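## Task

Find the cardboard box with a scrub sponge on top on the second shelf of the supply shelving, counting the bottom shelf as first, and move the box into the cart's top tray. When done, the sponge must still be on that second shelf without overhanging its front edge, and every other item from that shelf must still be on it. The robot must not fall or finish tilted, or the task fails.

## Robot and tools

ROBOT. A Dexmate Vega in simulation. It has a three-wheeled base: two steerable, driven front wheels and a passive rear caster. It has a torso of three links (thigh, shank, chest) that folds in a Z, two 7-joint arms with two-finger grippers, and a head that pans and tilts. From above it is 0.70 m long and 0.63 m wide, or 0.91 m wide with the arms folded. Its front edge is 0.35 m ahead of the base-frame origin. It starts in the torso preset stand (hip, knee, waist = 0.469, 1.617, 1.048). Other presets are stand_high 0.78, 1.57, 0.44; lean_20 0.52, 1.05, 0.18; lean_45 0.52, 1.05, -0.26; low_lean_45 0, 0, -0.79. The chest's forward lean is knee - hip - waist. Fold the arms before going to low_lean_45. The arm fold, in key order from shoulder pitch to wrist yaw, is left 1, 0.5, -0.6, -2.5, 0, -0.9, 0 and right -1, -0.5, 0.6, -2.5, 0, 0.9, 0.

FRAMES. The base frame has its origin on the floor under the base's turning point, 0.185 m behind the front axle. x points forward, y left and z up, all in metres. left_hand and right_hand are reported in it. Each is a point between the fingers 0.033 m back from the closed tips. The fingers point along the hand's z axis and close along its y axis, and the wrist camera sits on the hand's -x side. The odometry frame is the base frame as it was when the scene began. base_odometry counts wheel turns only, so slipping counts as travel.

move. This tool runs one action and returns state plus images.
- base: a dict with exactly one key, and each is an offset from where the base is now. translate_m is metres, -2 to 2, positive forward. strafe_m is metres, -2 to 2, positive left; heading can drift about 0.02 rad. rotate_rad is radians, -3.2 to 3.2, positive counter-clockwise seen from above. The front wheels steer first, taking up to 1.1 s.
- joints: a dict of absolute targets in radians, keyed by joint name, such as torso_hip_rad, left_elbow_rad, right_gripper_rad or head_pan_rad. Limits include torso_hip_rad 0 to 1.57, torso_knee_rad 0 to 3.141, torso_waist_rad -1.57 to 1.57, and gripper 0 (shut) to 0.785. Right shoulder pitch and right wrist pitch tip down when NEGATIVE; the left ones tip down when positive.
- target: a single absolute hand pose in the base frame. Give side ("left" or "right"), then x, y, z in metres (-3 to 3). pitch_deg runs -30 to 95, with 90 meaning fingers down and 0 meaning level. heading_deg has 0 as fingers forward and + counter-clockwise. roll_deg defaults to 0 (jaw line level), and + turns the hand clockwise when seen from behind. Heading and roll go from -360 to 360. Optional line_only true forces a straight path or a refusal. Use target by itself, without base or joints, and only while the robot is at rest.
- speeds: lower top speeds for this action only. translate_m and strafe_m take 0.04 to 0.3 m/s; rotate_rad takes 0.1 to 0.6 rad/s.
- min_time_s: 0.1 to 8 s, the shortest duration for the arm and head motions.
- cameras: a list drawn from head_camera, left_wrist_camera, right_wrist_camera and all. Leaving it out gives all; [] gives none.
An empty move simply reports the state.

wait: seconds from 0 to 10, and optional cameras. zoom_image: camera plus region [x0, y0, x1, y1] in image pixels, measured from the top-left, no larger than 504 by 504. read_manual: section "licences"; it gives only licence text. finished_scene: scene, the number of the current scene. Call it only after the goal holds stably, because it cannot be reversed.

RESULTS. The "move" line reads done or the worst status. base_status, joint_status, left_hand_status and right_hand_status report how each motion ended. A hand target reports reached (within 10 mm and 2 degrees), short (with the remaining error; for "short (part of ...)" resend the same target), or refused (with a reason, and nothing moves). off_target means it stopped away from the goal and may still push. contact_stop and time_out stop the whole joint group (torso, left arm or right arm) and drop its targets. not_followed or "joint command not followed" means the self-collision check withheld the arm. on_its_own lists motion you did not command. turned_by_wheels and turned_by_imu give the turn since the last result, in rad. If the IMU shows more than 0.03 rad after a straight or sideways drive, the base probably touched something. base_tilt is in degrees. Joint torques and MOTOR HOT lines show loading, and TORQUE FAULT or OVER-TEMPERATURE FAULT lines show an arm has been halted. If a call is refused, or a stop blocks it, later move, wait and finished_scene calls in the same reply are skipped.

GRIPPER. The fingers swing, forming a V. At angle a the gap is about 0.24 x a - 0.002 m at the hand point, 0.18 x a - 0.002 at the wrist end and 0.3 x a - 0.002 at the tips. The angle does not show whether something is held. Squeezing too hard can fling an object out of a fingertip grip. A level hand at long reach carries about 4 kg, and loads sag about 0.02 m in the soft fingers.

AVOID. Do not tip the robot; nothing prevents a fall, and a fall is permanent. Do not let the arms strike or press each other, or let a gripper close on the other hand. Do not drive into furniture, since the base does not halt on contact. Do not overload joints or hold stretched, loaded arms long enough to overheat them. After any stop, move the arm clear first. Do not drop, throw or slam objects, or release one while it moves. Keep the sponge and the other items on their shelf.

Each tool is called after "Emit:" by a JSON object that holds its "api" and its "payload", one argument or row to a line.

## Session

Emit:
{"api": "move", "payload": {

}}

Emit:
{"api": "move", "payload": {
  "joints": {"head_pan_rad": -1.3},
  "cameras": ["head_camera"]
}}

Emit:
{"api": "move", "payload": {
  "joints": {"head_pan_rad": -2.6},
  "cameras": ["head_camera"]
}}

Emit:
{"api": "move", "payload": {
  "joints": {"head_pan_rad": 1.5},
  "cameras": ["head_camera"]
}}

Scene clock: 0.00 s.
Joint torques (N m): no reading
base_odometry: x=+0.000 y=+0.000 heading=+0.000
turned_by_wheels: +0.000
turned_by_imu: +0.000
base_tilt: forward=+0.1 right=+0.4
base_status: not commanded
joint_positions: torso_hip_rad=+0.469 torso_knee_rad=+1.617 torso_waist_rad=+1.048 left_shoulder_pitch_rad=+2.207 left_shoulder_yaw_rad=-0.004 left_upper_arm_roll_rad=-0.018 left_elbow_rad=-1.107 left_forearm_roll_rad=-0.008 left_wrist_pitch_rad=-0.518 left_wrist_yaw_rad=+0.011 left_gripper_rad=+0.005 right_shoulder_pitch_rad=-2.186 right_shoulder_yaw_rad=-0.016 right_upper_arm_roll_rad=-0.019 right_elbow_rad=-1.087 right_forearm_roll_rad=-0.017 right_wrist_pitch_rad=+0.491 right_wrist_yaw_rad=+0.011 right_gripper_rad=+0.005 head_pan_rad=+0.000 head_tilt_rad=+0.000 head_camera_tilt_rad=+0.000
joint_status: not commanded
chest: x=-0.0111 y=+0.0000 z=+1.4155 quat_wxyz=(+0.999, +0.000, +0.050, +0.000) (m; base frame)
left_hand: x=+0.2019 y=+0.2451 z=+0.6135 quat_wxyz=(+0.430, -0.012, +0.902, +0.013) pitch_deg=+39.0 heading_deg=+2.4 roll_deg=+0.9 back=up (m; base frame)
right_hand: x=+0.2001 y=-0.2164 z=+0.6013 quat_wxyz=(+0.418, -0.022, +0.908, +0.011) pitch_deg=+40.6 heading_deg=+2.8 roll_deg=+0.1 back=up (m; base frame)
pictures: head_camera, left_wrist_camera, right_wrist_camera
camera_calibration:
head_camera: T_world_to_cam=[[0.00635491, -0.999789, 0.0195168, 0.0000776566], [-0.0957157, -0.0200358, -0.995207, 1.51469], [0.995388, 0.00445638, -0.0958229, 0.181486], [0, 0, 0, 1]] pos_world=[-0.0356701, 0.0296169, 1.52482]
left_wrist_camera: T_world_to_cam=[[0.0329986, -0.999301, 0.0175759, 0.223672], [-0.696277, -0.035601, -0.71689, 0.651958], [0.717014, 0.0114187, -0.696965, 0.433595], [0, 0, 0, 1]] pos_world=[0.135669, 0.241775, 0.765651]
right_wrist_camera: T_world_to_cam=[[0.0213656, -0.998838, 0.0431949, -0.254286], [-0.757971, -0.0443563, -0.650778, 0.584835], [0.651938, -0.0188362, -0.758038, 0.476315], [0, 0, 0, 1]] pos_world=[0.138193, -0.219078, 0.752647]

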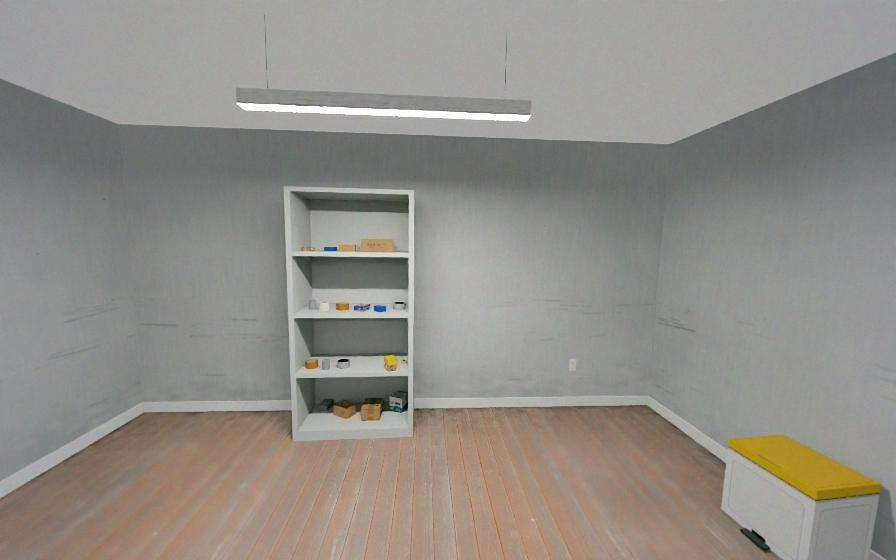

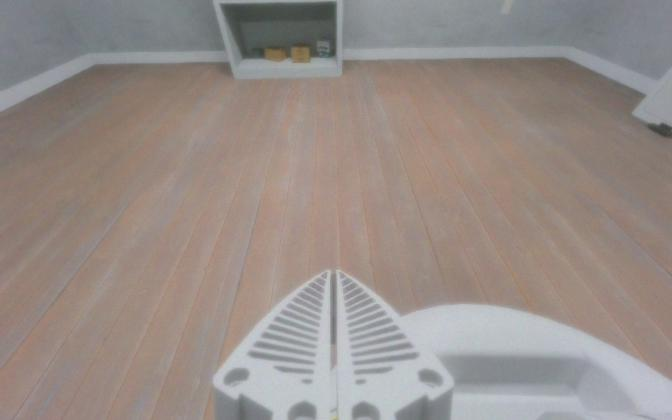

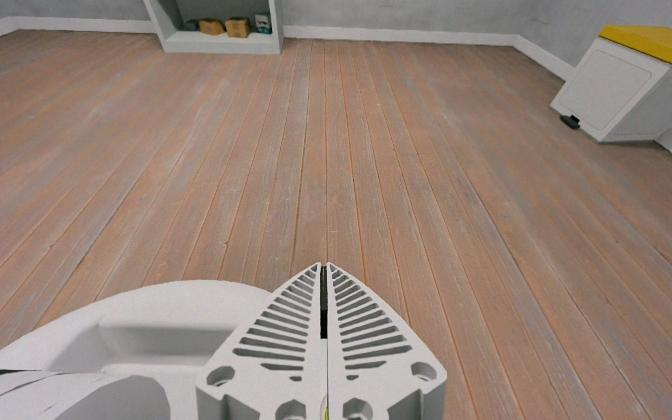

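Scene clock: 1.53 s.
Joint torques (N m): left_arm=[7.22 0.31 1.05 -3.65 0.01 -3.11 0.17] | right_arm=[-4.22 0.17 0.27 -5.17 0.15 2.88 -0.08]
move: done
base_odometry: x=+0.000 y=+0.000 heading=+0.000
turned_by_wheels: +0.000
turned_by_imu: +0.000
base_tilt: forward=+0.1 right=+0.3
base_status: not commanded
joint_positions: torso_hip_rad=+0.469 torso_knee_rad=+1.617 torso_waist_rad=+1.048 left_shoulder_pitch_rad=+2.207 left_shoulder_yaw_rad=-0.004 left_upper_arm_roll_rad=-0.018 left_elbow_rad=-1.107 left_forearm_roll_rad=-0.008 left_wrist_pitch_rad=-0.518 left_wrist_yaw_rad=+0.011 left_gripper_rad=+0.005 right_shoulder_pitch_rad=-2.186 right_shoulder_yaw_rad=-0.016 right_upper_arm_roll_rad=-0.019 right_elbow_rad=-1.087 right_forearm_roll_rad=-0.017 right_wrist_pitch_rad=+0.491 right_wrist_yaw_rad=+0.011 right_gripper_rad=+0.005 head_pan_rad=-1.299 head_tilt_rad=+0.000 head_camera_tilt_rad=+0.000
joint_status: all done
chest: x=-0.0111 y=+0.0000 z=+1.4155 quat_wxyz=(+0.999, +0.000, +0.050, +0.000)
left_hand: x=+0.2019 y=+0.2451 z=+0.6135 quat_wxyz=(+0.430, -0.012, +0.902, +0.013) pitch_deg=+39.0 heading_deg=+2.4 roll_deg=+0.9 back=up
right_hand: x=+0.2001 y=-0.2164 z=+0.6013 quat_wxyz=(+0.418, -0.022, +0.908, +0.011) pitch_deg=+40.6 heading_deg=+2.8 roll_deg=+0.1 back=up
head_camera: T_world_to_cam=[[-0.955195, -0.272285, 0.116034, -0.218261], [-0.117928, -0.00945738, -0.992977, 1.50954], [0.271471, -0.96217, -0.0230764, 0.0169703], [0, 0, 0, 1]] pos_world=[-0.0350709, -0.0288246, 1.52466]

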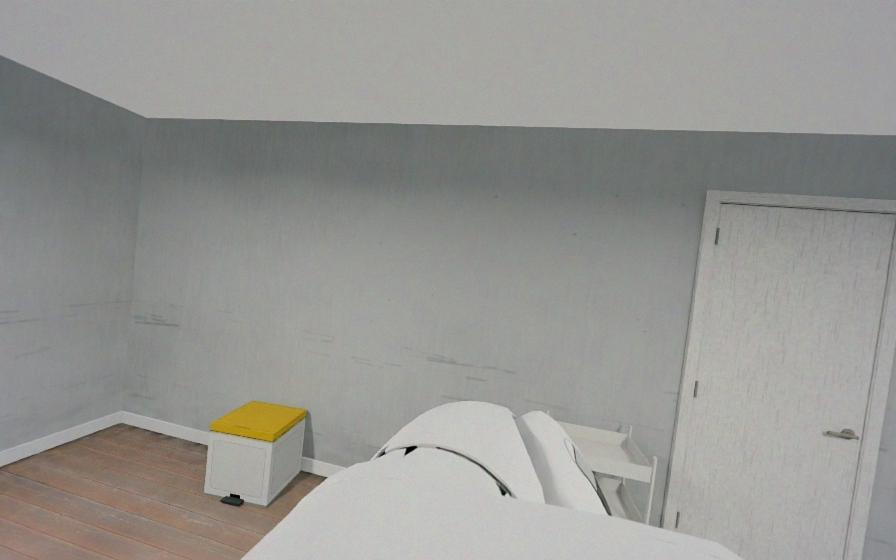

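Scene clock: 3.07 s.
Joint torques (N m): left_arm=[8.43 1.44 0.87 -3.55 -0.08 -3.32 0.1] | right_arm=[-3.76 -1.4 0.24 -4.9 -0.15 2.31 -0.05]
move: done
base_odometry: x=+0.000 y=+0.000 heading=+0.000
turned_by_wheels: +0.000
turned_by_imu: +0.000
base_tilt: forward=+0.1 right=+0.3
base_status: not commanded
joint_positions: torso_hip_rad=+0.469 torso_knee_rad=+1.617 torso_waist_rad=+1.048 left_shoulder_pitch_rad=+2.207 left_shoulder_yaw_rad=-0.004 left_upper_arm_roll_rad=-0.018 left_elbow_rad=-1.107 left_forearm_roll_rad=-0.008 left_wrist_pitch_rad=-0.518 left_wrist_yaw_rad=+0.011 left_gripper_rad=+0.005 right_shoulder_pitch_rad=-2.186 right_shoulder_yaw_rad=-0.016 right_upper_arm_roll_rad=-0.019 right_elbow_rad=-1.087 right_forearm_roll_rad=-0.017 right_wrist_pitch_rad=+0.491 right_wrist_yaw_rad=+0.011 right_gripper_rad=+0.005 head_pan_rad=-2.599 head_tilt_rad=+0.000 head_camera_tilt_rad=+0.000
joint_status: all done
chest: x=-0.0111 y=+0.0000 z=+1.4155 quat_wxyz=(+0.999, +0.000, +0.050, +0.000)
left_hand: x=+0.2019 y=+0.2451 z=+0.6135 quat_wxyz=(+0.430, -0.012, +0.902, +0.013) pitch_deg=+39.0 heading_deg=+2.4 roll_deg=+0.9 back=up
right_hand: x=+0.2001 y=-0.2164 z=+0.6013 quat_wxyz=(+0.418, -0.022, +0.908, +0.011) pitch_deg=+40.6 heading_deg=+2.8 roll_deg=+0.1 back=up
head_camera: T_world_to_cam=[[-0.515064, 0.854139, 0.0718, -0.118169], [-0.113778, 0.0148954, -0.993395, 1.51051], [-0.849567, -0.519831, 0.0895103, -0.237673], [0, 0, 0, 1]] pos_world=[-0.0909212, -0.0451164, 1.53029]

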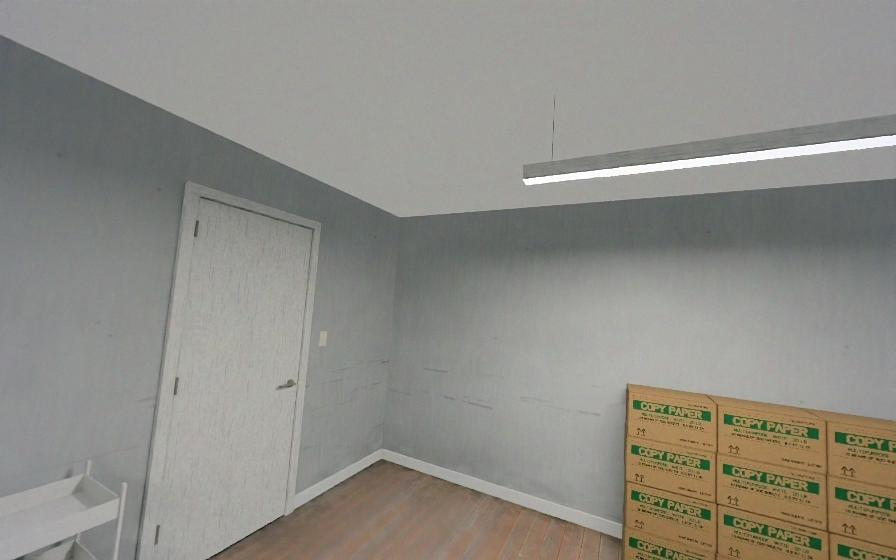

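Scene clock: 6.47 s.
Joint torques (N m): left_arm=[7.09 -0.51 0.79 -3.78 -0.06 -2.96 0.09] | right_arm=[-4.95 0.22 0.29 -3.56 -0.08 2.77 0.06]
move: done
base_odometry: x=+0.000 y=+0.000 heading=+0.000
turned_by_wheels: +0.000
turned_by_imu: +0.001
base_tilt: forward=+0.2 right=+0.3
base_status: not commanded
joint_positions: torso_hip_rad=+0.469 torso_knee_rad=+1.617 torso_waist_rad=+1.048 left_shoulder_pitch_rad=+2.207 left_shoulder_yaw_rad=-0.004 left_upper_arm_roll_rad=-0.018 left_elbow_rad=-1.107 left_forearm_roll_rad=-0.008 left_wrist_pitch_rad=-0.518 left_wrist_yaw_rad=+0.011 left_gripper_rad=+0.005 right_shoulder_pitch_rad=-2.186 right_shoulder_yaw_rad=-0.016 right_upper_arm_roll_rad=-0.019 right_elbow_rad=-1.087 right_forearm_roll_rad=-0.017 right_wrist_pitch_rad=+0.491 right_wrist_yaw_rad=+0.011 right_gripper_rad=+0.005 head_pan_rad=+1.499 head_tilt_rad=+0.000 head_camera_tilt_rad=+0.000
joint_status: all done
chest: x=-0.0111 y=+0.0000 z=+1.4155 quat_wxyz=(+0.999, +0.000, +0.050, +0.000)
left_hand: x=+0.2019 y=+0.2451 z=+0.6135 quat_wxyz=(+0.430, -0.012, +0.902, +0.013) pitch_deg=+39.0 heading_deg=+2.4 roll_deg=+0.9 back=up
right_hand: x=+0.2001 y=-0.2164 z=+0.6013 quat_wxyz=(+0.418, -0.022, +0.908, +0.011) pitch_deg=+40.6 heading_deg=+2.8 roll_deg=+0.1 back=up
head_camera: T_world_to_cam=[[0.994552, -0.0670899, -0.0797775, 0.224621], [-0.0797723, 0.00276051, -0.996809, 1.51826], [0.0670961, 0.997743, -0.00260645, -0.0293207], [0, 0, 0, 1]] pos_world=[-0.100315, 0.0401332, 1.53126]

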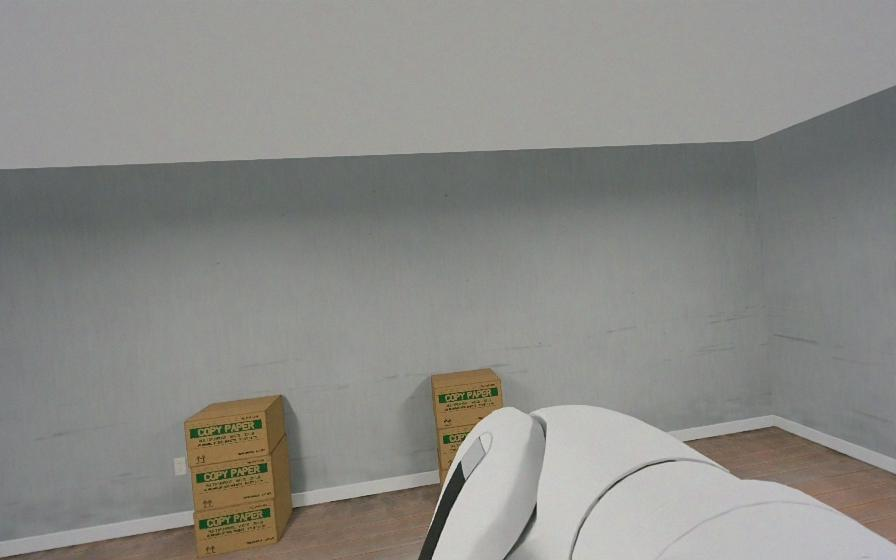

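Emit:
{"api": "move", "payload": {
  "base": {"rotate_rad": 0.28},
  "joints": {"head_pan_rad": 0, "head_camera_tilt_rad": 0.35},
  "cameras": []
}}

Emit:
{"api": "move", "payload": {
  "base": {"translate_m": 1.3},
  "cameras": []
}}

Emit:
{"api": "move", "payload": {
  "base": {"rotate_rad": -0.19},
  "cameras": ["head_camera"]
}}

Emit:
{"api": "zoom_image", "payload": {
  "camera": "head_camera",
  "region": [300, 220, 700, 470]
}}

Scene clock: 9.43 s.
Joint torques (N m): left_arm=[7.38 1.26 1.02 -4.06 -0.05 -3.44 0.29] | right_arm=[-3.88 -2.53 0.66 -6.01 -0.14 2.92 0]
move: done
base_odometry: x=+0.000 y=+0.000 heading=+0.280
turned_by_wheels: +0.280
turned_by_imu: +0.272
base_tilt: forward=+0.1 right=+0.3
base_status: done
joint_positions: torso_hip_rad=+0.469 torso_knee_rad=+1.617 torso_waist_rad=+1.048 left_shoulder_pitch_rad=+2.207 left_shoulder_yaw_rad=-0.004 left_upper_arm_roll_rad=-0.018 left_elbow_rad=-1.107 left_forearm_roll_rad=-0.008 left_wrist_pitch_rad=-0.518 left_wrist_yaw_rad=+0.011 left_gripper_rad=+0.005 right_shoulder_pitch_rad=-2.186 right_shoulder_yaw_rad=-0.016 right_upper_arm_roll_rad=-0.019 right_elbow_rad=-1.087 right_forearm_roll_rad=-0.017 right_wrist_pitch_rad=+0.491 right_wrist_yaw_rad=+0.011 right_gripper_rad=+0.005 head_pan_rad=+0.001 head_tilt_rad=+0.000 head_camera_tilt_rad=+0.349
joint_status: all done
chest: x=-0.0111 y=+0.0000 z=+1.4155 quat_wxyz=(+0.999, +0.000, +0.050, +0.000)
left_hand: x=+0.2019 y=+0.2451 z=+0.6135 quat_wxyz=(+0.430, -0.012, +0.902, +0.013) pitch_deg=+39.0 heading_deg=+2.4 roll_deg=+0.9 back=up
right_hand: x=+0.2001 y=-0.2164 z=+0.6013 quat_wxyz=(+0.418, -0.022, +0.908, +0.011) pitch_deg=+40.6 heading_deg=+2.8 roll_deg=+0.1 back=up

Scene clock: 15.60 s.
Joint torques (N m): left_arm=[7.11 0.55 0.79 -3.46 -0.1 -3.14 0.04] | right_arm=[-5.25 0.03 0.29 -4.77 0.03 2.17 0.07]
move: done
base_odometry: x=+1.250 y=+0.357 heading=+0.281
turned_by_wheels: +0.001
turned_by_imu: -0.003
base_tilt: forward=+0.1 right=+0.3
base_status: done
joint_positions: torso_hip_rad=+0.469 torso_knee_rad=+1.617 torso_waist_rad=+1.048 left_shoulder_pitch_rad=+2.207 left_shoulder_yaw_rad=-0.004 left_upper_arm_roll_rad=-0.018 left_elbow_rad=-1.107 left_forearm_roll_rad=-0.008 left_wrist_pitch_rad=-0.518 left_wrist_yaw_rad=+0.011 left_gripper_rad=+0.005 right_shoulder_pitch_rad=-2.186 right_shoulder_yaw_rad=-0.016 right_upper_arm_roll_rad=-0.019 right_elbow_rad=-1.087 right_forearm_roll_rad=-0.017 right_wrist_pitch_rad=+0.491 right_wrist_yaw_rad=+0.011 right_gripper_rad=+0.005 head_pan_rad=+0.001 head_tilt_rad=+0.000 head_camera_tilt_rad=+0.349
joint_status: not commanded
chest: x=-0.0111 y=+0.0000 z=+1.4155 quat_wxyz=(+0.999, +0.000, +0.050, +0.000)
left_hand: x=+0.2019 y=+0.2451 z=+0.6135 quat_wxyz=(+0.430, -0.012, +0.902, +0.013) pitch_deg=+39.0 heading_deg=+2.4 roll_deg=+0.9 back=up
right_hand: x=+0.2001 y=-0.2164 z=+0.6013 quat_wxyz=(+0.418, -0.022, +0.908, +0.011) pitch_deg=+40.6 heading_deg=+2.8 roll_deg=+0.1 back=up

Scene clock: 17.37 s.
Joint torques (N m): left_arm=[7.47 0.35 0.8 -4.44 -0.09 -2.99 0.04] | right_arm=[-5.54 -1.82 0.3 -5.4 -0.32 2.71 0.05]
move: done
base_odometry: x=+1.251 y=+0.357 heading=+0.091
turned_by_wheels: -0.190
turned_by_imu: -0.182
base_tilt: forward=+0.1 right=+0.3
base_status: done
joint_positions: torso_hip_rad=+0.469 torso_knee_rad=+1.617 torso_waist_rad=+1.048 left_shoulder_pitch_rad=+2.207 left_shoulder_yaw_rad=-0.004 left_upper_arm_roll_rad=-0.018 left_elbow_rad=-1.107 left_forearm_roll_rad=-0.008 left_wrist_pitch_rad=-0.518 left_wrist_yaw_rad=+0.011 left_gripper_rad=+0.005 right_shoulder_pitch_rad=-2.186 right_shoulder_yaw_rad=-0.016 right_upper_arm_roll_rad=-0.019 right_elbow_rad=-1.087 right_forearm_roll_rad=-0.017 right_wrist_pitch_rad=+0.491 right_wrist_yaw_rad=+0.011 right_gripper_rad=+0.005 head_pan_rad=+0.001 head_tilt_rad=+0.000 head_camera_tilt_rad=+0.349
joint_status: not commanded
chest: x=-0.0111 y=+0.0000 z=+1.4155 quat_wxyz=(+0.999, +0.000, +0.050, +0.000)
left_hand: x=+0.2019 y=+0.2451 z=+0.6135 quat_wxyz=(+0.430, -0.012, +0.902, +0.013) pitch_deg=+39.0 heading_deg=+2.4 roll_deg=+0.9 back=up
right_hand: x=+0.2001 y=-0.2164 z=+0.6013 quat_wxyz=(+0.418, -0.022, +0.908, +0.011) pitch_deg=+40.6 heading_deg=+2.8 roll_deg=+0.1 back=up
head_camera: T_world_to_cam=[[0.0132772, -0.999783, 0.0160778, 0.00578834], [-0.430538, -0.0202285, -0.902346, 1.35077], [0.902475, 0.00505854, -0.430713, 0.670667], [0, 0, 0, 1]] pos_world=[-0.0237808, 0.0297184, 1.50763]

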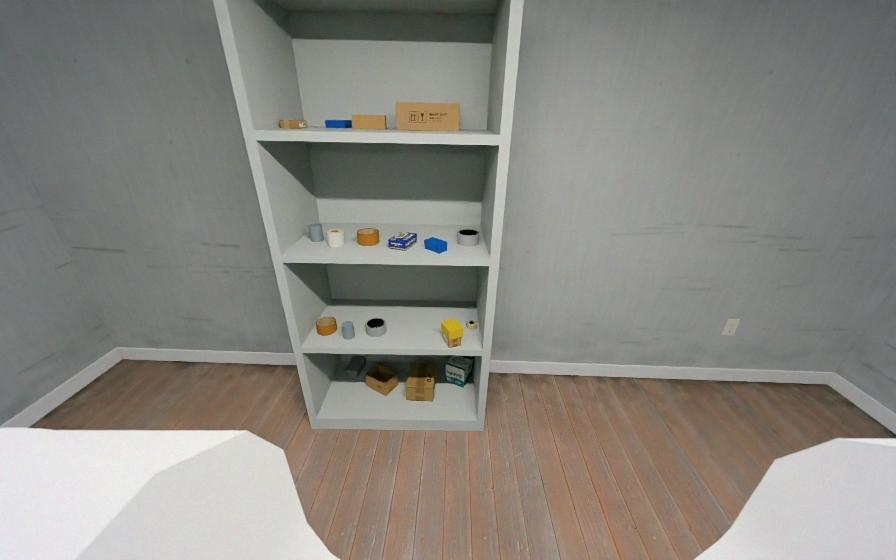

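Scaled by 1.260 (camera's finer frame: 960x600).

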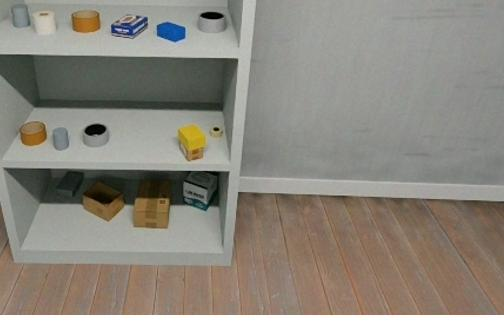

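Emit:
{"api": "move", "payload": {
  "base": {"translate_m": 0.66},
  "joints": {"torso_hip_rad": 0.2, "torso_knee_rad": 1.3, "torso_waist_rad": 0.85, "head_camera_tilt_rad": 0.5, "right_gripper_rad": 0.6},
  "cameras": ["head_camera"]
}}

Emit:
{"api": "zoom_image", "payload": {
  "camera": "head_camera",
  "region": [330, 220, 580, 400]
}}

Scene clock: 24.23 s.
Joint torques (N m): left_arm=[11.28 0.45 0.88 -2.84 -0.04 -2.7 0.11] | right_arm=[-7.31 -1.61 0.69 -3.94 0.26 3.03 -0.12]
move: done
base_odometry: x=+1.908 y=+0.415 heading=+0.090
turned_by_wheels: -0.001
turned_by_imu: -0.003
base_tilt: forward=+0.1 right=+0.4
base_status: done
joint_positions: torso_hip_rad=+0.200 torso_knee_rad=+1.300 torso_waist_rad=+0.850 left_shoulder_pitch_rad=+2.207 left_shoulder_yaw_rad=-0.004 left_upper_arm_roll_rad=-0.018 left_elbow_rad=-1.107 left_forearm_roll_rad=-0.008 left_wrist_pitch_rad=-0.518 left_wrist_yaw_rad=+0.011 left_gripper_rad=+0.005 right_shoulder_pitch_rad=-2.186 right_shoulder_yaw_rad=-0.016 right_upper_arm_roll_rad=-0.019 right_elbow_rad=-1.087 right_forearm_roll_rad=-0.017 right_wrist_pitch_rad=+0.491 right_wrist_yaw_rad=+0.011 right_gripper_rad=+0.600 head_pan_rad=+0.001 head_tilt_rad=+0.000 head_camera_tilt_rad=+0.499
joint_status: all done
chest: x=+0.0921 y=+0.0000 z=+1.3153 quat_wxyz=(+0.992, +0.000, +0.125, +0.000)
left_hand: x=+0.1830 y=+0.2451 z=+0.4905 quat_wxyz=(+0.362, -0.011, +0.932, +0.013) pitch_deg=+47.6 heading_deg=+2.8 roll_deg=+1.5 back=up
right_hand: x=+0.1793 y=-0.2164 z=+0.4787 quat_wxyz=(+0.349, -0.021, +0.937, +0.012) pitch_deg=+49.2 heading_deg=+3.3 roll_deg=+0.7 back=up
head_camera: T_world_to_cam=[[0.0174315, -0.999781, 0.0115793, 0.0118464], [-0.677911, -0.0203306, -0.734863, 1.0936], [0.734938, 0.00496003, -0.678117, 0.878942], [0, 0, 0, 1]] pos_world=[0.09519, 0.0297178, 1.39953]

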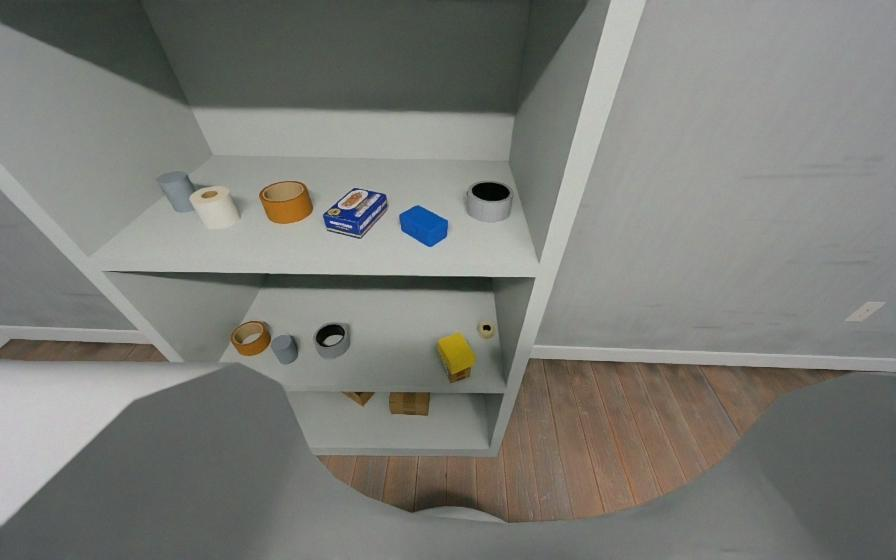

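Scaled by 2.016 (camera's finer frame: 960x600).

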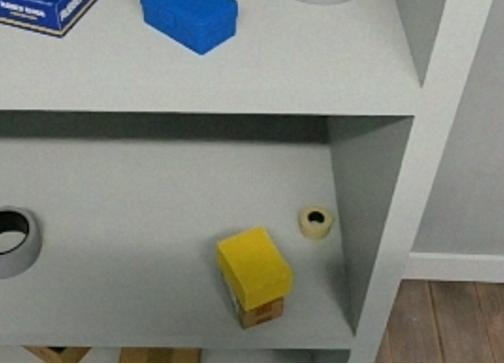

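Emit:
{"api": "zoom_image", "payload": {
  "camera": "head_camera",
  "region": [425, 325, 495, 390]
}}

Scaled by 7.200 (camera's finer frame: 960x600).

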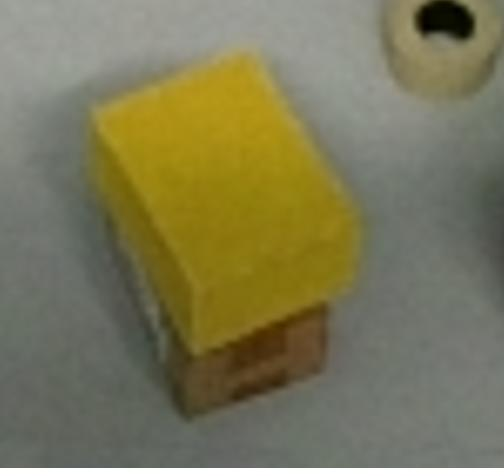

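Emit:
{"api": "move", "payload": {
  "target": {"side":"right","x":0.513,"y":-0.068,"z":0.70,"pitch_deg":35,"heading_deg":26}
}}

Scene clock: 26.10 s.
Joint torques (N m): left_arm=[10.92 1.14 1.06 -2.23 -0.08 -2.6 0.12] | right_arm=[-6.89 -1.62 0.42 -3.73 -0.12 3.11 -0.24]
move: refused
base_odometry: x=+1.908 y=+0.415 heading=+0.090
turned_by_wheels: +0.000
turned_by_imu: +0.000
base_tilt: forward=+0.2 right=+0.3
base_status: not commanded
joint_positions: torso_hip_rad=+0.200 torso_knee_rad=+1.300 torso_waist_rad=+0.850 left_shoulder_pitch_rad=+2.207 left_shoulder_yaw_rad=-0.004 left_upper_arm_roll_rad=-0.018 left_elbow_rad=-1.107 left_forearm_roll_rad=-0.008 left_wrist_pitch_rad=-0.518 left_wrist_yaw_rad=+0.011 left_gripper_rad=+0.005 right_shoulder_pitch_rad=-2.186 right_shoulder_yaw_rad=-0.016 right_upper_arm_roll_rad=-0.019 right_elbow_rad=-1.087 right_forearm_roll_rad=-0.017 right_wrist_pitch_rad=+0.491 right_wrist_yaw_rad=+0.011 right_gripper_rad=+0.600 head_pan_rad=+0.001 head_tilt_rad=+0.000 head_camera_tilt_rad=+0.499
joint_status: not commanded
chest: x=+0.0921 y=+0.0000 z=+1.3153 quat_wxyz=(+0.992, +0.000, +0.125, +0.000)
left_hand: x=+0.1830 y=+0.2451 z=+0.4905 quat_wxyz=(+0.362, -0.011, +0.932, +0.013) pitch_deg=+47.6 heading_deg=+2.8 roll_deg=+1.5 back=up
right_hand: x=+0.1793 y=-0.2164 z=+0.4787 quat_wxyz=(+0.349, -0.021, +0.937, +0.012) pitch_deg=+49.2 heading_deg=+3.3 roll_deg=+0.7 back=up
right_hand_status: refused: the arm stands too near the robot already: the right finger into the torso, as the model's coarse spheres have them (needs 2.0 cm clear). Nothing moved. Move it clear with "joints".
pictures: head_camera, left_wrist_camera, right_wrist_camera
head_camera: T_world_to_cam=[[0.0174315, -0.999781, 0.0115793, 0.0118464], [-0.677911, -0.0203306, -0.734863, 1.0936], [0.734938, 0.00496003, -0.678117, 0.878942], [0, 0, 0, 1]] pos_world=[0.09519, 0.0297178, 1.39953]
left_wrist_camera: T_world_to_cam=[[0.0352538, -0.999301, 0.0124504, 0.228561], [-0.795546, -0.0356015, -0.604846, 0.513757], [0.604867, 0.0114183, -0.796245, 0.430626], [0, 0, 0, 1]] pos_world=[0.140189, 0.241775, 0.650782]
right_wrist_camera: T_world_to_cam=[[0.027577, -0.998838, 0.0395198, -0.247902], [-0.846655, -0.0443567, -0.53029, 0.447579], [0.531426, -0.0188359, -0.846895, 0.461008], [0, 0, 0, 1]] pos_world=[0.14079, -0.219078, 0.637568]

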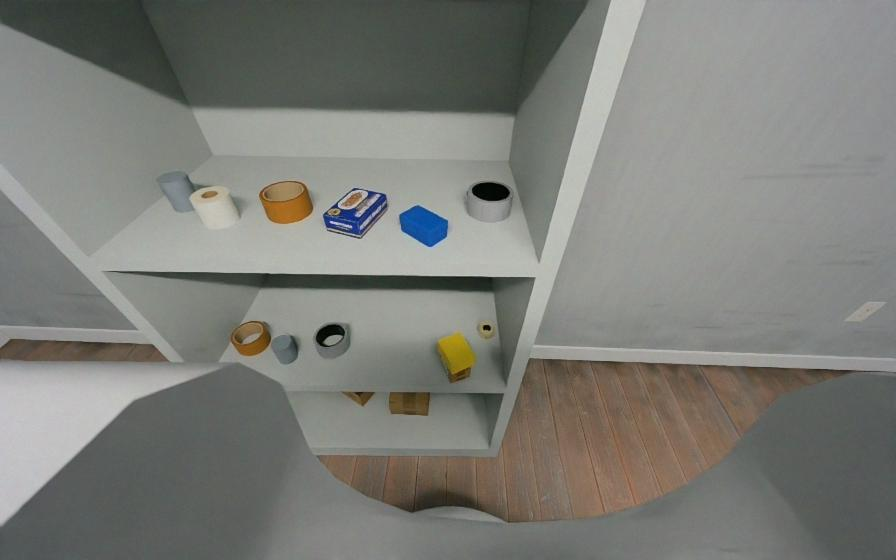

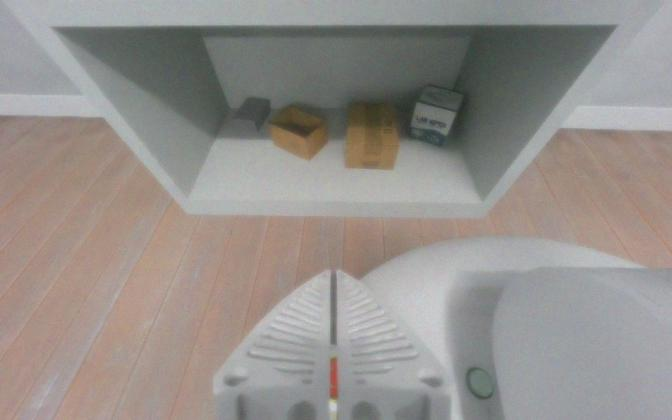

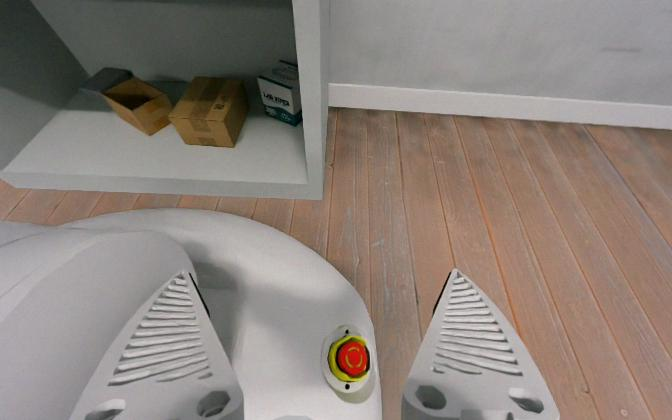

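Emit:
{"api": "move", "payload": {
  "joints": {"right_shoulder_pitch_rad": -1.9, "right_shoulder_yaw_rad": -0.3, "right_elbow_rad": -1.4},
  "cameras": []
}}

Emit:
{"api": "move", "payload": {
  "target": {"side":"right","x":0.498,"y":-0.068,"z":0.71,"pitch_deg":35,"heading_deg":26}
}}

Scene clock: 29.37 s.
Joint torques (N m): left_arm=[10.84 -0.03 0.92 -3.02 -0.07 -2.9 0.03] | right_arm=[7.78 -7.08 2.53 -9.64 0.2 3.07 0.07]
move: done
base_odometry: x=+1.908 y=+0.415 heading=+0.090
turned_by_wheels: +0.000
turned_by_imu: +0.001
base_tilt: forward=+0.2 right=+0.3
base_status: not commanded
joint_positions: torso_hip_rad=+0.200 torso_knee_rad=+1.300 torso_waist_rad=+0.850 left_shoulder_pitch_rad=+2.207 left_shoulder_yaw_rad=-0.004 left_upper_arm_roll_rad=-0.018 left_elbow_rad=-1.107 left_forearm_roll_rad=-0.008 left_wrist_pitch_rad=-0.518 left_wrist_yaw_rad=+0.011 left_gripper_rad=+0.005 right_shoulder_pitch_rad=-1.905 right_shoulder_yaw_rad=-0.295 right_upper_arm_roll_rad=-0.019 right_elbow_rad=-1.394 right_forearm_roll_rad=-0.017 right_wrist_pitch_rad=+0.491 right_wrist_yaw_rad=+0.011 right_gripper_rad=+0.600 head_pan_rad=+0.001 head_tilt_rad=+0.000 head_camera_tilt_rad=+0.499
joint_status: all done
chest: x=+0.0921 y=+0.0000 z=+1.3153 quat_wxyz=(+0.992, +0.000, +0.125, +0.000)
left_hand: x=+0.1830 y=+0.2451 z=+0.4905 quat_wxyz=(+0.362, -0.011, +0.932, +0.013) pitch_deg=+47.6 heading_deg=+2.8 roll_deg=+1.5 back=up
right_hand: x=+0.5350 y=-0.2789 z=+0.6948 quat_wxyz=(+0.596, -0.153, +0.787, -0.037) pitch_deg=+16.7 heading_deg=+7.5 roll_deg=-14.5 back=up

Scene clock: 34.17 s.
Joint torques (N m): left_arm=[11.57 0.57 1 -3.22 -0.09 -2.31 0.22] | right_arm=[5.96 2.02 -1.59 -14.89 -0.14 2.27 0.49]
move: done
base_odometry: x=+1.908 y=+0.415 heading=+0.090
turned_by_wheels: +0.000
turned_by_imu: +0.001
base_tilt: forward=+0.2 right=+0.3
base_status: not commanded
joint_positions: torso_hip_rad=+0.200 torso_knee_rad=+1.300 torso_waist_rad=+0.850 left_shoulder_pitch_rad=+2.207 left_shoulder_yaw_rad=-0.004 left_upper_arm_roll_rad=-0.018 left_elbow_rad=-1.107 left_forearm_roll_rad=-0.008 left_wrist_pitch_rad=-0.518 left_wrist_yaw_rad=+0.011 left_gripper_rad=+0.005 right_shoulder_pitch_rad=-1.992 right_shoulder_yaw_rad=-0.256 right_upper_arm_roll_rad=-0.221 right_elbow_rad=-2.095 right_forearm_roll_rad=-0.025 right_wrist_pitch_rad=-0.420 right_wrist_yaw_rad=+0.141 right_gripper_rad=+0.600 head_pan_rad=+0.001 head_tilt_rad=+0.000 head_camera_tilt_rad=+0.499
joint_status: not commanded
chest: x=+0.0921 y=+0.0000 z=+1.3153 quat_wxyz=(+0.992, +0.000, +0.125, +0.000)
left_hand: x=+0.1830 y=+0.2451 z=+0.4905 quat_wxyz=(+0.362, -0.011, +0.932, +0.013) pitch_deg=+47.6 heading_deg=+2.8 roll_deg=+1.5 back=up
right_hand: x=+0.4980 y=-0.0696 z=+0.7092 quat_wxyz=(+0.450, -0.199, +0.864, +0.103) pitch_deg=+35.0 heading_deg=+25.8 roll_deg=-0.1 back=up
right_hand_status: reached (straight line, planned for 3.2 s): 2 mm and 0.1 deg off.
pictures: head_camera, left_wrist_camera, right_wrist_camera
head_camera: T_world_to_cam=[[0.0174313, -0.999781, 0.0115791, 0.0118467], [-0.677911, -0.0203303, -0.734863, 1.0936], [0.734938, 0.00496003, -0.678117, 0.878942], [0, 0, 0, 1]] pos_world=[0.09519, 0.0297178, 1.39953]
left_wrist_camera: T_world_to_cam=[[0.0352538, -0.999301, 0.0124504, 0.228561], [-0.795546, -0.0356015, -0.604846, 0.513757], [0.604867, 0.0114183, -0.796245, 0.430626], [0, 0, 0, 1]] pos_world=[0.140189, 0.241775, 0.650782]
right_wrist_camera: T_world_to_cam=[[0.407969, -0.911969, 0.0432871, -0.305164], [-0.618077, -0.310771, -0.722082, 0.849791], [0.671969, 0.267832, -0.690452, 0.328659], [0, 0, 0, 1]] pos_world=[0.428885, -0.102236, 0.853751]

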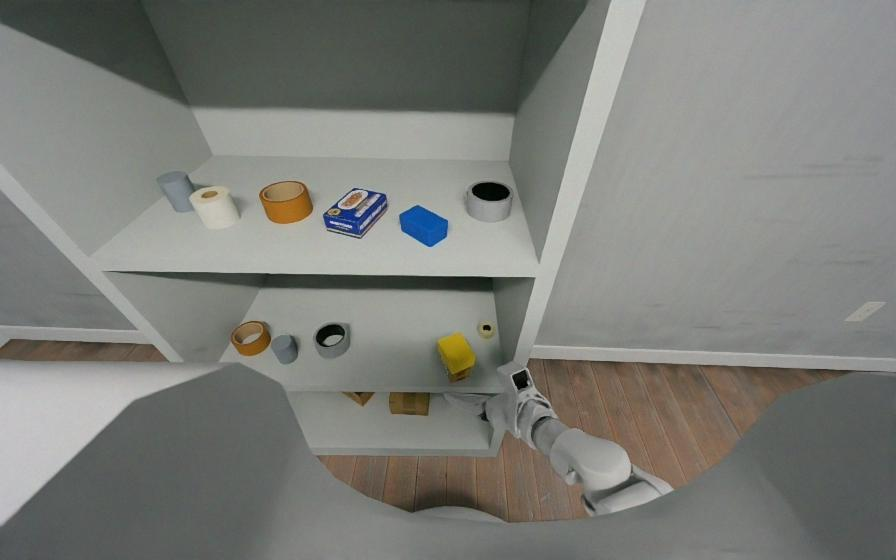

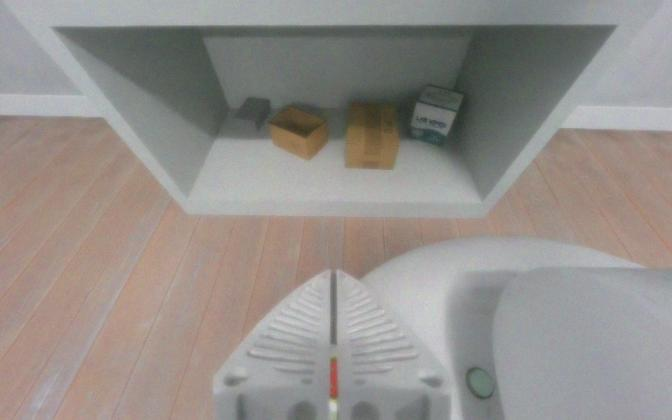

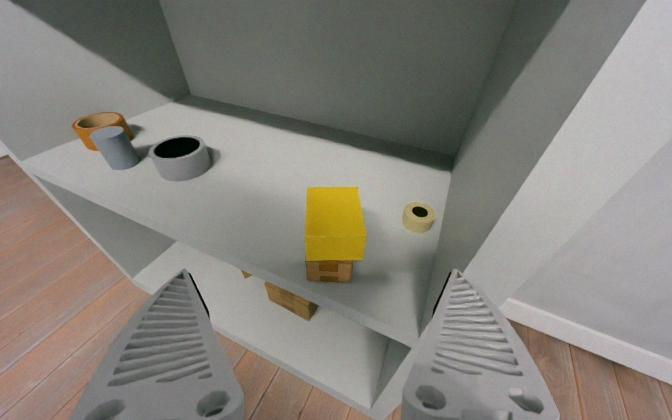

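Emit:
{"api": "move", "payload": {
  "target": {"side":"right","x":0.6,"y":-0.036,"z":0.643,"pitch_deg":35,"heading_deg":28}
}}

Emit:
{"api": "zoom_image", "payload": {
  "camera": "head_camera",
  "region": [410, 310, 510, 400]
}}

Scene clock: 38.80 s.
Joint torques (N m): left_arm=[11.22 0.7 0.93 -2.85 -0.07 -2.5 0.14] | right_arm=[12.16 2.65 -1.15 -7.47 -0.12 3.19 -0.2]
move: done
base_odometry: x=+1.908 y=+0.415 heading=+0.090
turned_by_wheels: +0.000
turned_by_imu: +0.001
base_tilt: forward=+0.2 right=+0.3
base_status: not commanded
joint_positions: torso_hip_rad=+0.200 torso_knee_rad=+1.300 torso_waist_rad=+0.850 left_shoulder_pitch_rad=+2.207 left_shoulder_yaw_rad=-0.004 left_upper_arm_roll_rad=-0.018 left_elbow_rad=-1.107 left_forearm_roll_rad=-0.008 left_wrist_pitch_rad=-0.518 left_wrist_yaw_rad=+0.011 left_gripper_rad=+0.005 right_shoulder_pitch_rad=-1.602 right_shoulder_yaw_rad=-0.171 right_upper_arm_roll_rad=-0.305 right_elbow_rad=-1.598 right_forearm_roll_rad=-0.026 right_wrist_pitch_rad=-0.311 right_wrist_yaw_rad=+0.170 right_gripper_rad=+0.600 head_pan_rad=+0.001 head_tilt_rad=+0.000 head_camera_tilt_rad=+0.499
joint_status: not commanded
chest: x=+0.0921 y=+0.0000 z=+1.3153 quat_wxyz=(+0.992, +0.000, +0.125, +0.000)
left_hand: x=+0.1830 y=+0.2451 z=+0.4905 quat_wxyz=(+0.362, -0.011, +0.932, +0.013) pitch_deg=+47.6 heading_deg=+2.8 roll_deg=+1.5 back=up
right_hand: x=+0.5987 y=-0.0367 z=+0.6431 quat_wxyz=(+0.448, -0.214, +0.861, +0.111) pitch_deg=+35.0 heading_deg=+28.0 roll_deg=+0.0 back=up
right_hand_status: reached (straight line, planned for 1.9 s): 1 mm and 0.1 deg off.
pictures: head_camera, left_wrist_camera, right_wrist_camera
head_camera: T_world_to_cam=[[0.0174313, -0.999781, 0.0115791, 0.0118467], [-0.677911, -0.0203303, -0.734863, 1.0936], [0.734938, 0.00496003, -0.678117, 0.878942], [0, 0, 0, 1]] pos_world=[0.09519, 0.0297178, 1.39953]
left_wrist_camera: T_world_to_cam=[[0.0352511, -0.999301, 0.0124485, 0.228563], [-0.795546, -0.0355982, -0.604846, 0.513756], [0.604867, 0.0114182, -0.796245, 0.430626], [0, 0, 0, 1]] pos_world=[0.140189, 0.241775, 0.650782]
right_wrist_camera: T_world_to_cam=[[0.440348, -0.896863, 0.041592, -0.331182], [-0.608013, -0.331972, -0.72119, 0.867158], [0.660616, 0.292286, -0.691488, 0.214887], [0, 0, 0, 1]] pos_world=[0.531122, -0.0719615, 0.787752]

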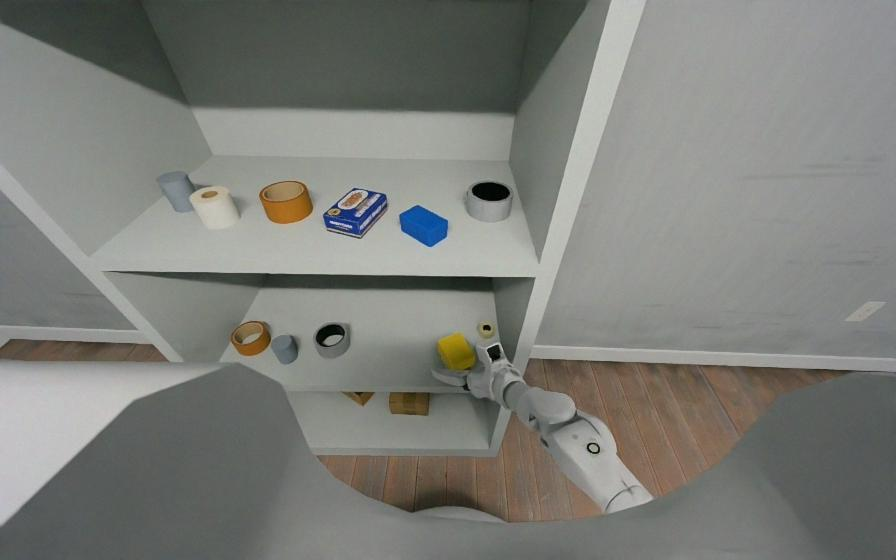

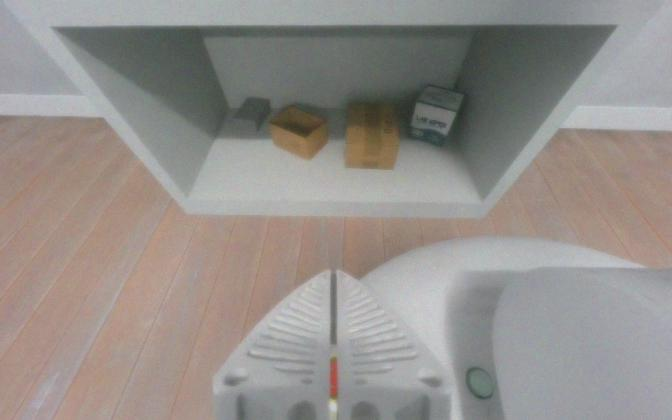

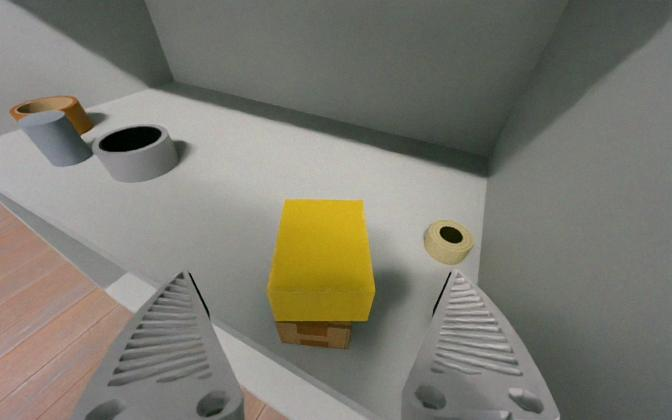

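Scaled by 5.040 (camera's finer frame: 960x600).

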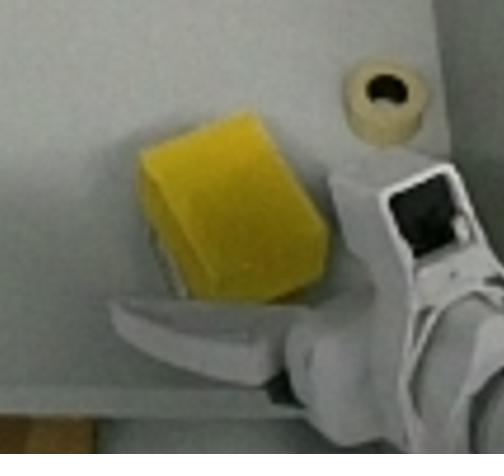

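Emit:
{"api": "move", "payload": {
  "target": {"side":"right","x":0.657,"y":-0.005,"z":0.609,"pitch_deg":35,"heading_deg":28,"line_only":true},
  "cameras": ["right_wrist_camera"]
}}

Scene clock: 43.47 s.
Joint torques (N m): left_arm=[11.8 0.6 1.21 -2.48 -0.12 -2.64 0.21] | right_arm=[15.36 4.77 -1.03 -6.76 -0.15 2.71 -0.41]
move: done
base_odometry: x=+1.908 y=+0.415 heading=+0.090
turned_by_wheels: +0.000
turned_by_imu: +0.001
base_tilt: forward=+0.1 right=+0.3
base_status: not commanded
joint_positions: torso_hip_rad=+0.200 torso_knee_rad=+1.300 torso_waist_rad=+0.850 left_shoulder_pitch_rad=+2.207 left_shoulder_yaw_rad=-0.004 left_upper_arm_roll_rad=-0.018 left_elbow_rad=-1.107 left_forearm_roll_rad=-0.008 left_wrist_pitch_rad=-0.518 left_wrist_yaw_rad=+0.011 left_gripper_rad=+0.005 right_shoulder_pitch_rad=-1.358 right_shoulder_yaw_rad=-0.068 right_upper_arm_roll_rad=-0.354 right_elbow_rad=-1.191 right_forearm_roll_rad=-0.034 right_wrist_pitch_rad=-0.168 right_wrist_yaw_rad=+0.143 right_gripper_rad=+0.600 head_pan_rad=+0.001 head_tilt_rad=+0.000 head_camera_tilt_rad=+0.499
joint_status: not commanded
chest: x=+0.0921 y=+0.0000 z=+1.3153 quat_wxyz=(+0.992, +0.000, +0.125, +0.000)
left_hand: x=+0.1830 y=+0.2451 z=+0.4905 quat_wxyz=(+0.362, -0.011, +0.932, +0.013) pitch_deg=+47.6 heading_deg=+2.8 roll_deg=+1.5 back=up
right_hand: x=+0.6559 y=-0.0057 z=+0.6090 quat_wxyz=(+0.448, -0.214, +0.861, +0.112) pitch_deg=+35.0 heading_deg=+28.0 roll_deg=+0.0 back=up
right_hand_status: reached (straight line, planned for 1.6 s): 1 mm and 0.1 deg off.
right_wrist_camera: T_world_to_cam=[[0.440701, -0.896701, 0.0413533, -0.32726], [-0.607964, -0.332055, -0.721193, 0.887572], [0.660426, 0.292689, -0.691498, 0.144624], [0, 0, 0, 1]] pos_world=[0.588322, -0.041062, 0.753651]

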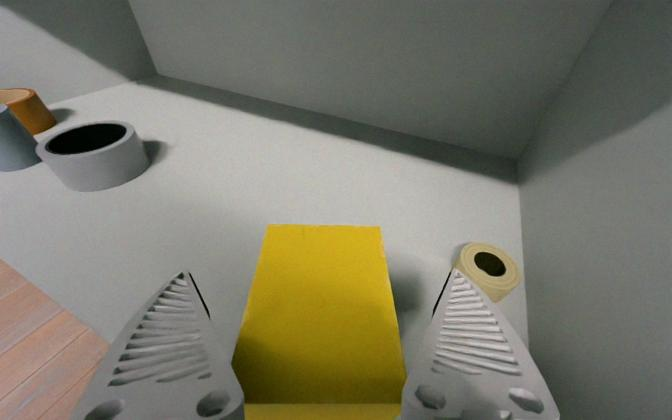

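Emit:
{"api": "move", "payload": {
  "cameras": ["head_camera"]
}}

Emit:
{"api": "zoom_image", "payload": {
  "camera": "head_camera",
  "region": [420, 310, 510, 390]
}}

Scene clock: 44.63 s.
Joint torques (N m): left_arm=[11.23 0.18 1.19 -2.43 -0.1 -2.57 0.12] | right_arm=[16.77 3.12 -2.35 -6.33 -0.01 3.27 -0.45]
base_odometry: x=+1.908 y=+0.415 heading=+0.090
turned_by_wheels: +0.000
turned_by_imu: +0.000
base_tilt: forward=+0.3 right=+0.3
base_status: not commanded
joint_positions: torso_hip_rad=+0.200 torso_knee_rad=+1.300 torso_waist_rad=+0.850 left_shoulder_pitch_rad=+2.207 left_shoulder_yaw_rad=-0.004 left_upper_arm_roll_rad=-0.018 left_elbow_rad=-1.107 left_forearm_roll_rad=-0.008 left_wrist_pitch_rad=-0.518 left_wrist_yaw_rad=+0.011 left_gripper_rad=+0.005 right_shoulder_pitch_rad=-1.355 right_shoulder_yaw_rad=-0.066 right_upper_arm_roll_rad=-0.354 right_elbow_rad=-1.186 right_forearm_roll_rad=-0.034 right_wrist_pitch_rad=-0.167 right_wrist_yaw_rad=+0.142 right_gripper_rad=+0.600 head_pan_rad=+0.001 head_tilt_rad=+0.000 head_camera_tilt_rad=+0.499
joint_status: not commanded
chest: x=+0.0921 y=+0.0000 z=+1.3153 quat_wxyz=(+0.992, +0.000, +0.125, +0.000) (m; base frame)
left_hand: x=+0.1830 y=+0.2451 z=+0.4905 quat_wxyz=(+0.362, -0.011, +0.932, +0.013) pitch_deg=+47.6 heading_deg=+2.8 roll_deg=+1.5 back=up (m; base frame)
right_hand: x=+0.6566 y=-0.0053 z=+0.6087 quat_wxyz=(+0.448, -0.214, +0.861, +0.112) pitch_deg=+35.0 heading_deg=+28.0 roll_deg=+0.0 back=up (m; base frame)
right_hand_status: reached (straight line, planned for 1.6 s): 1 mm and 0.0 deg off.
pictures: head_camera
camera_calibration:
head_camera: T_world_to_cam=[[0.0174313, -0.999781, 0.0115791, 0.0118467], [-0.677911, -0.0203303, -0.734863, 1.0936], [0.734938, 0.00496003, -0.678117, 0.878942], [0, 0, 0, 1]] pos_world=[0.09519, 0.0297178, 1.39953]

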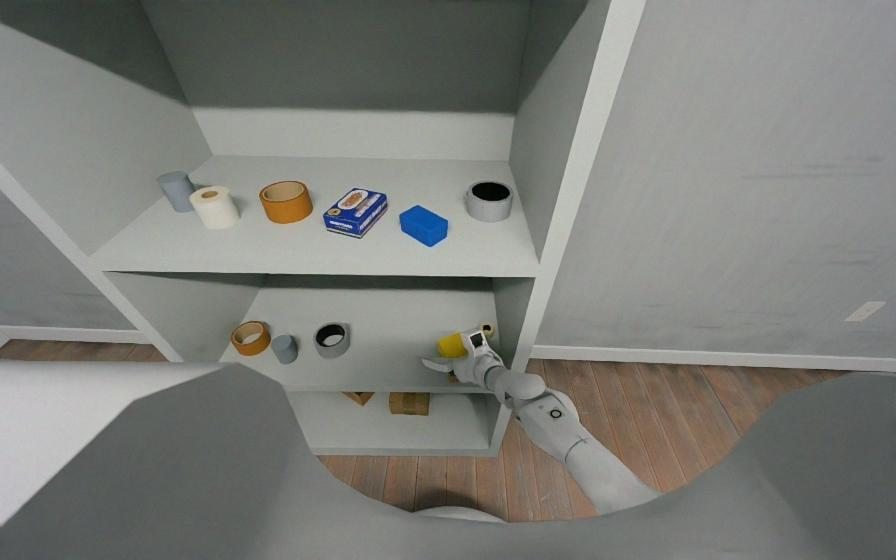

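Scaled by 5.600 (camera's finer frame: 960x600).

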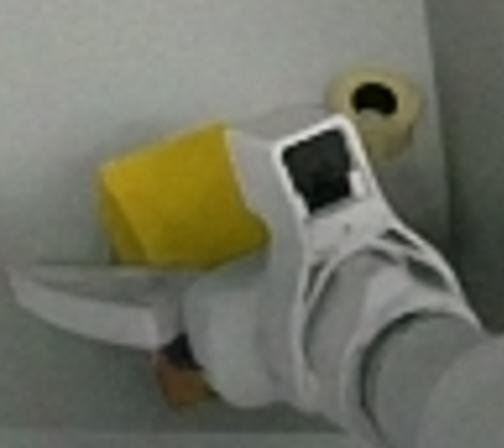

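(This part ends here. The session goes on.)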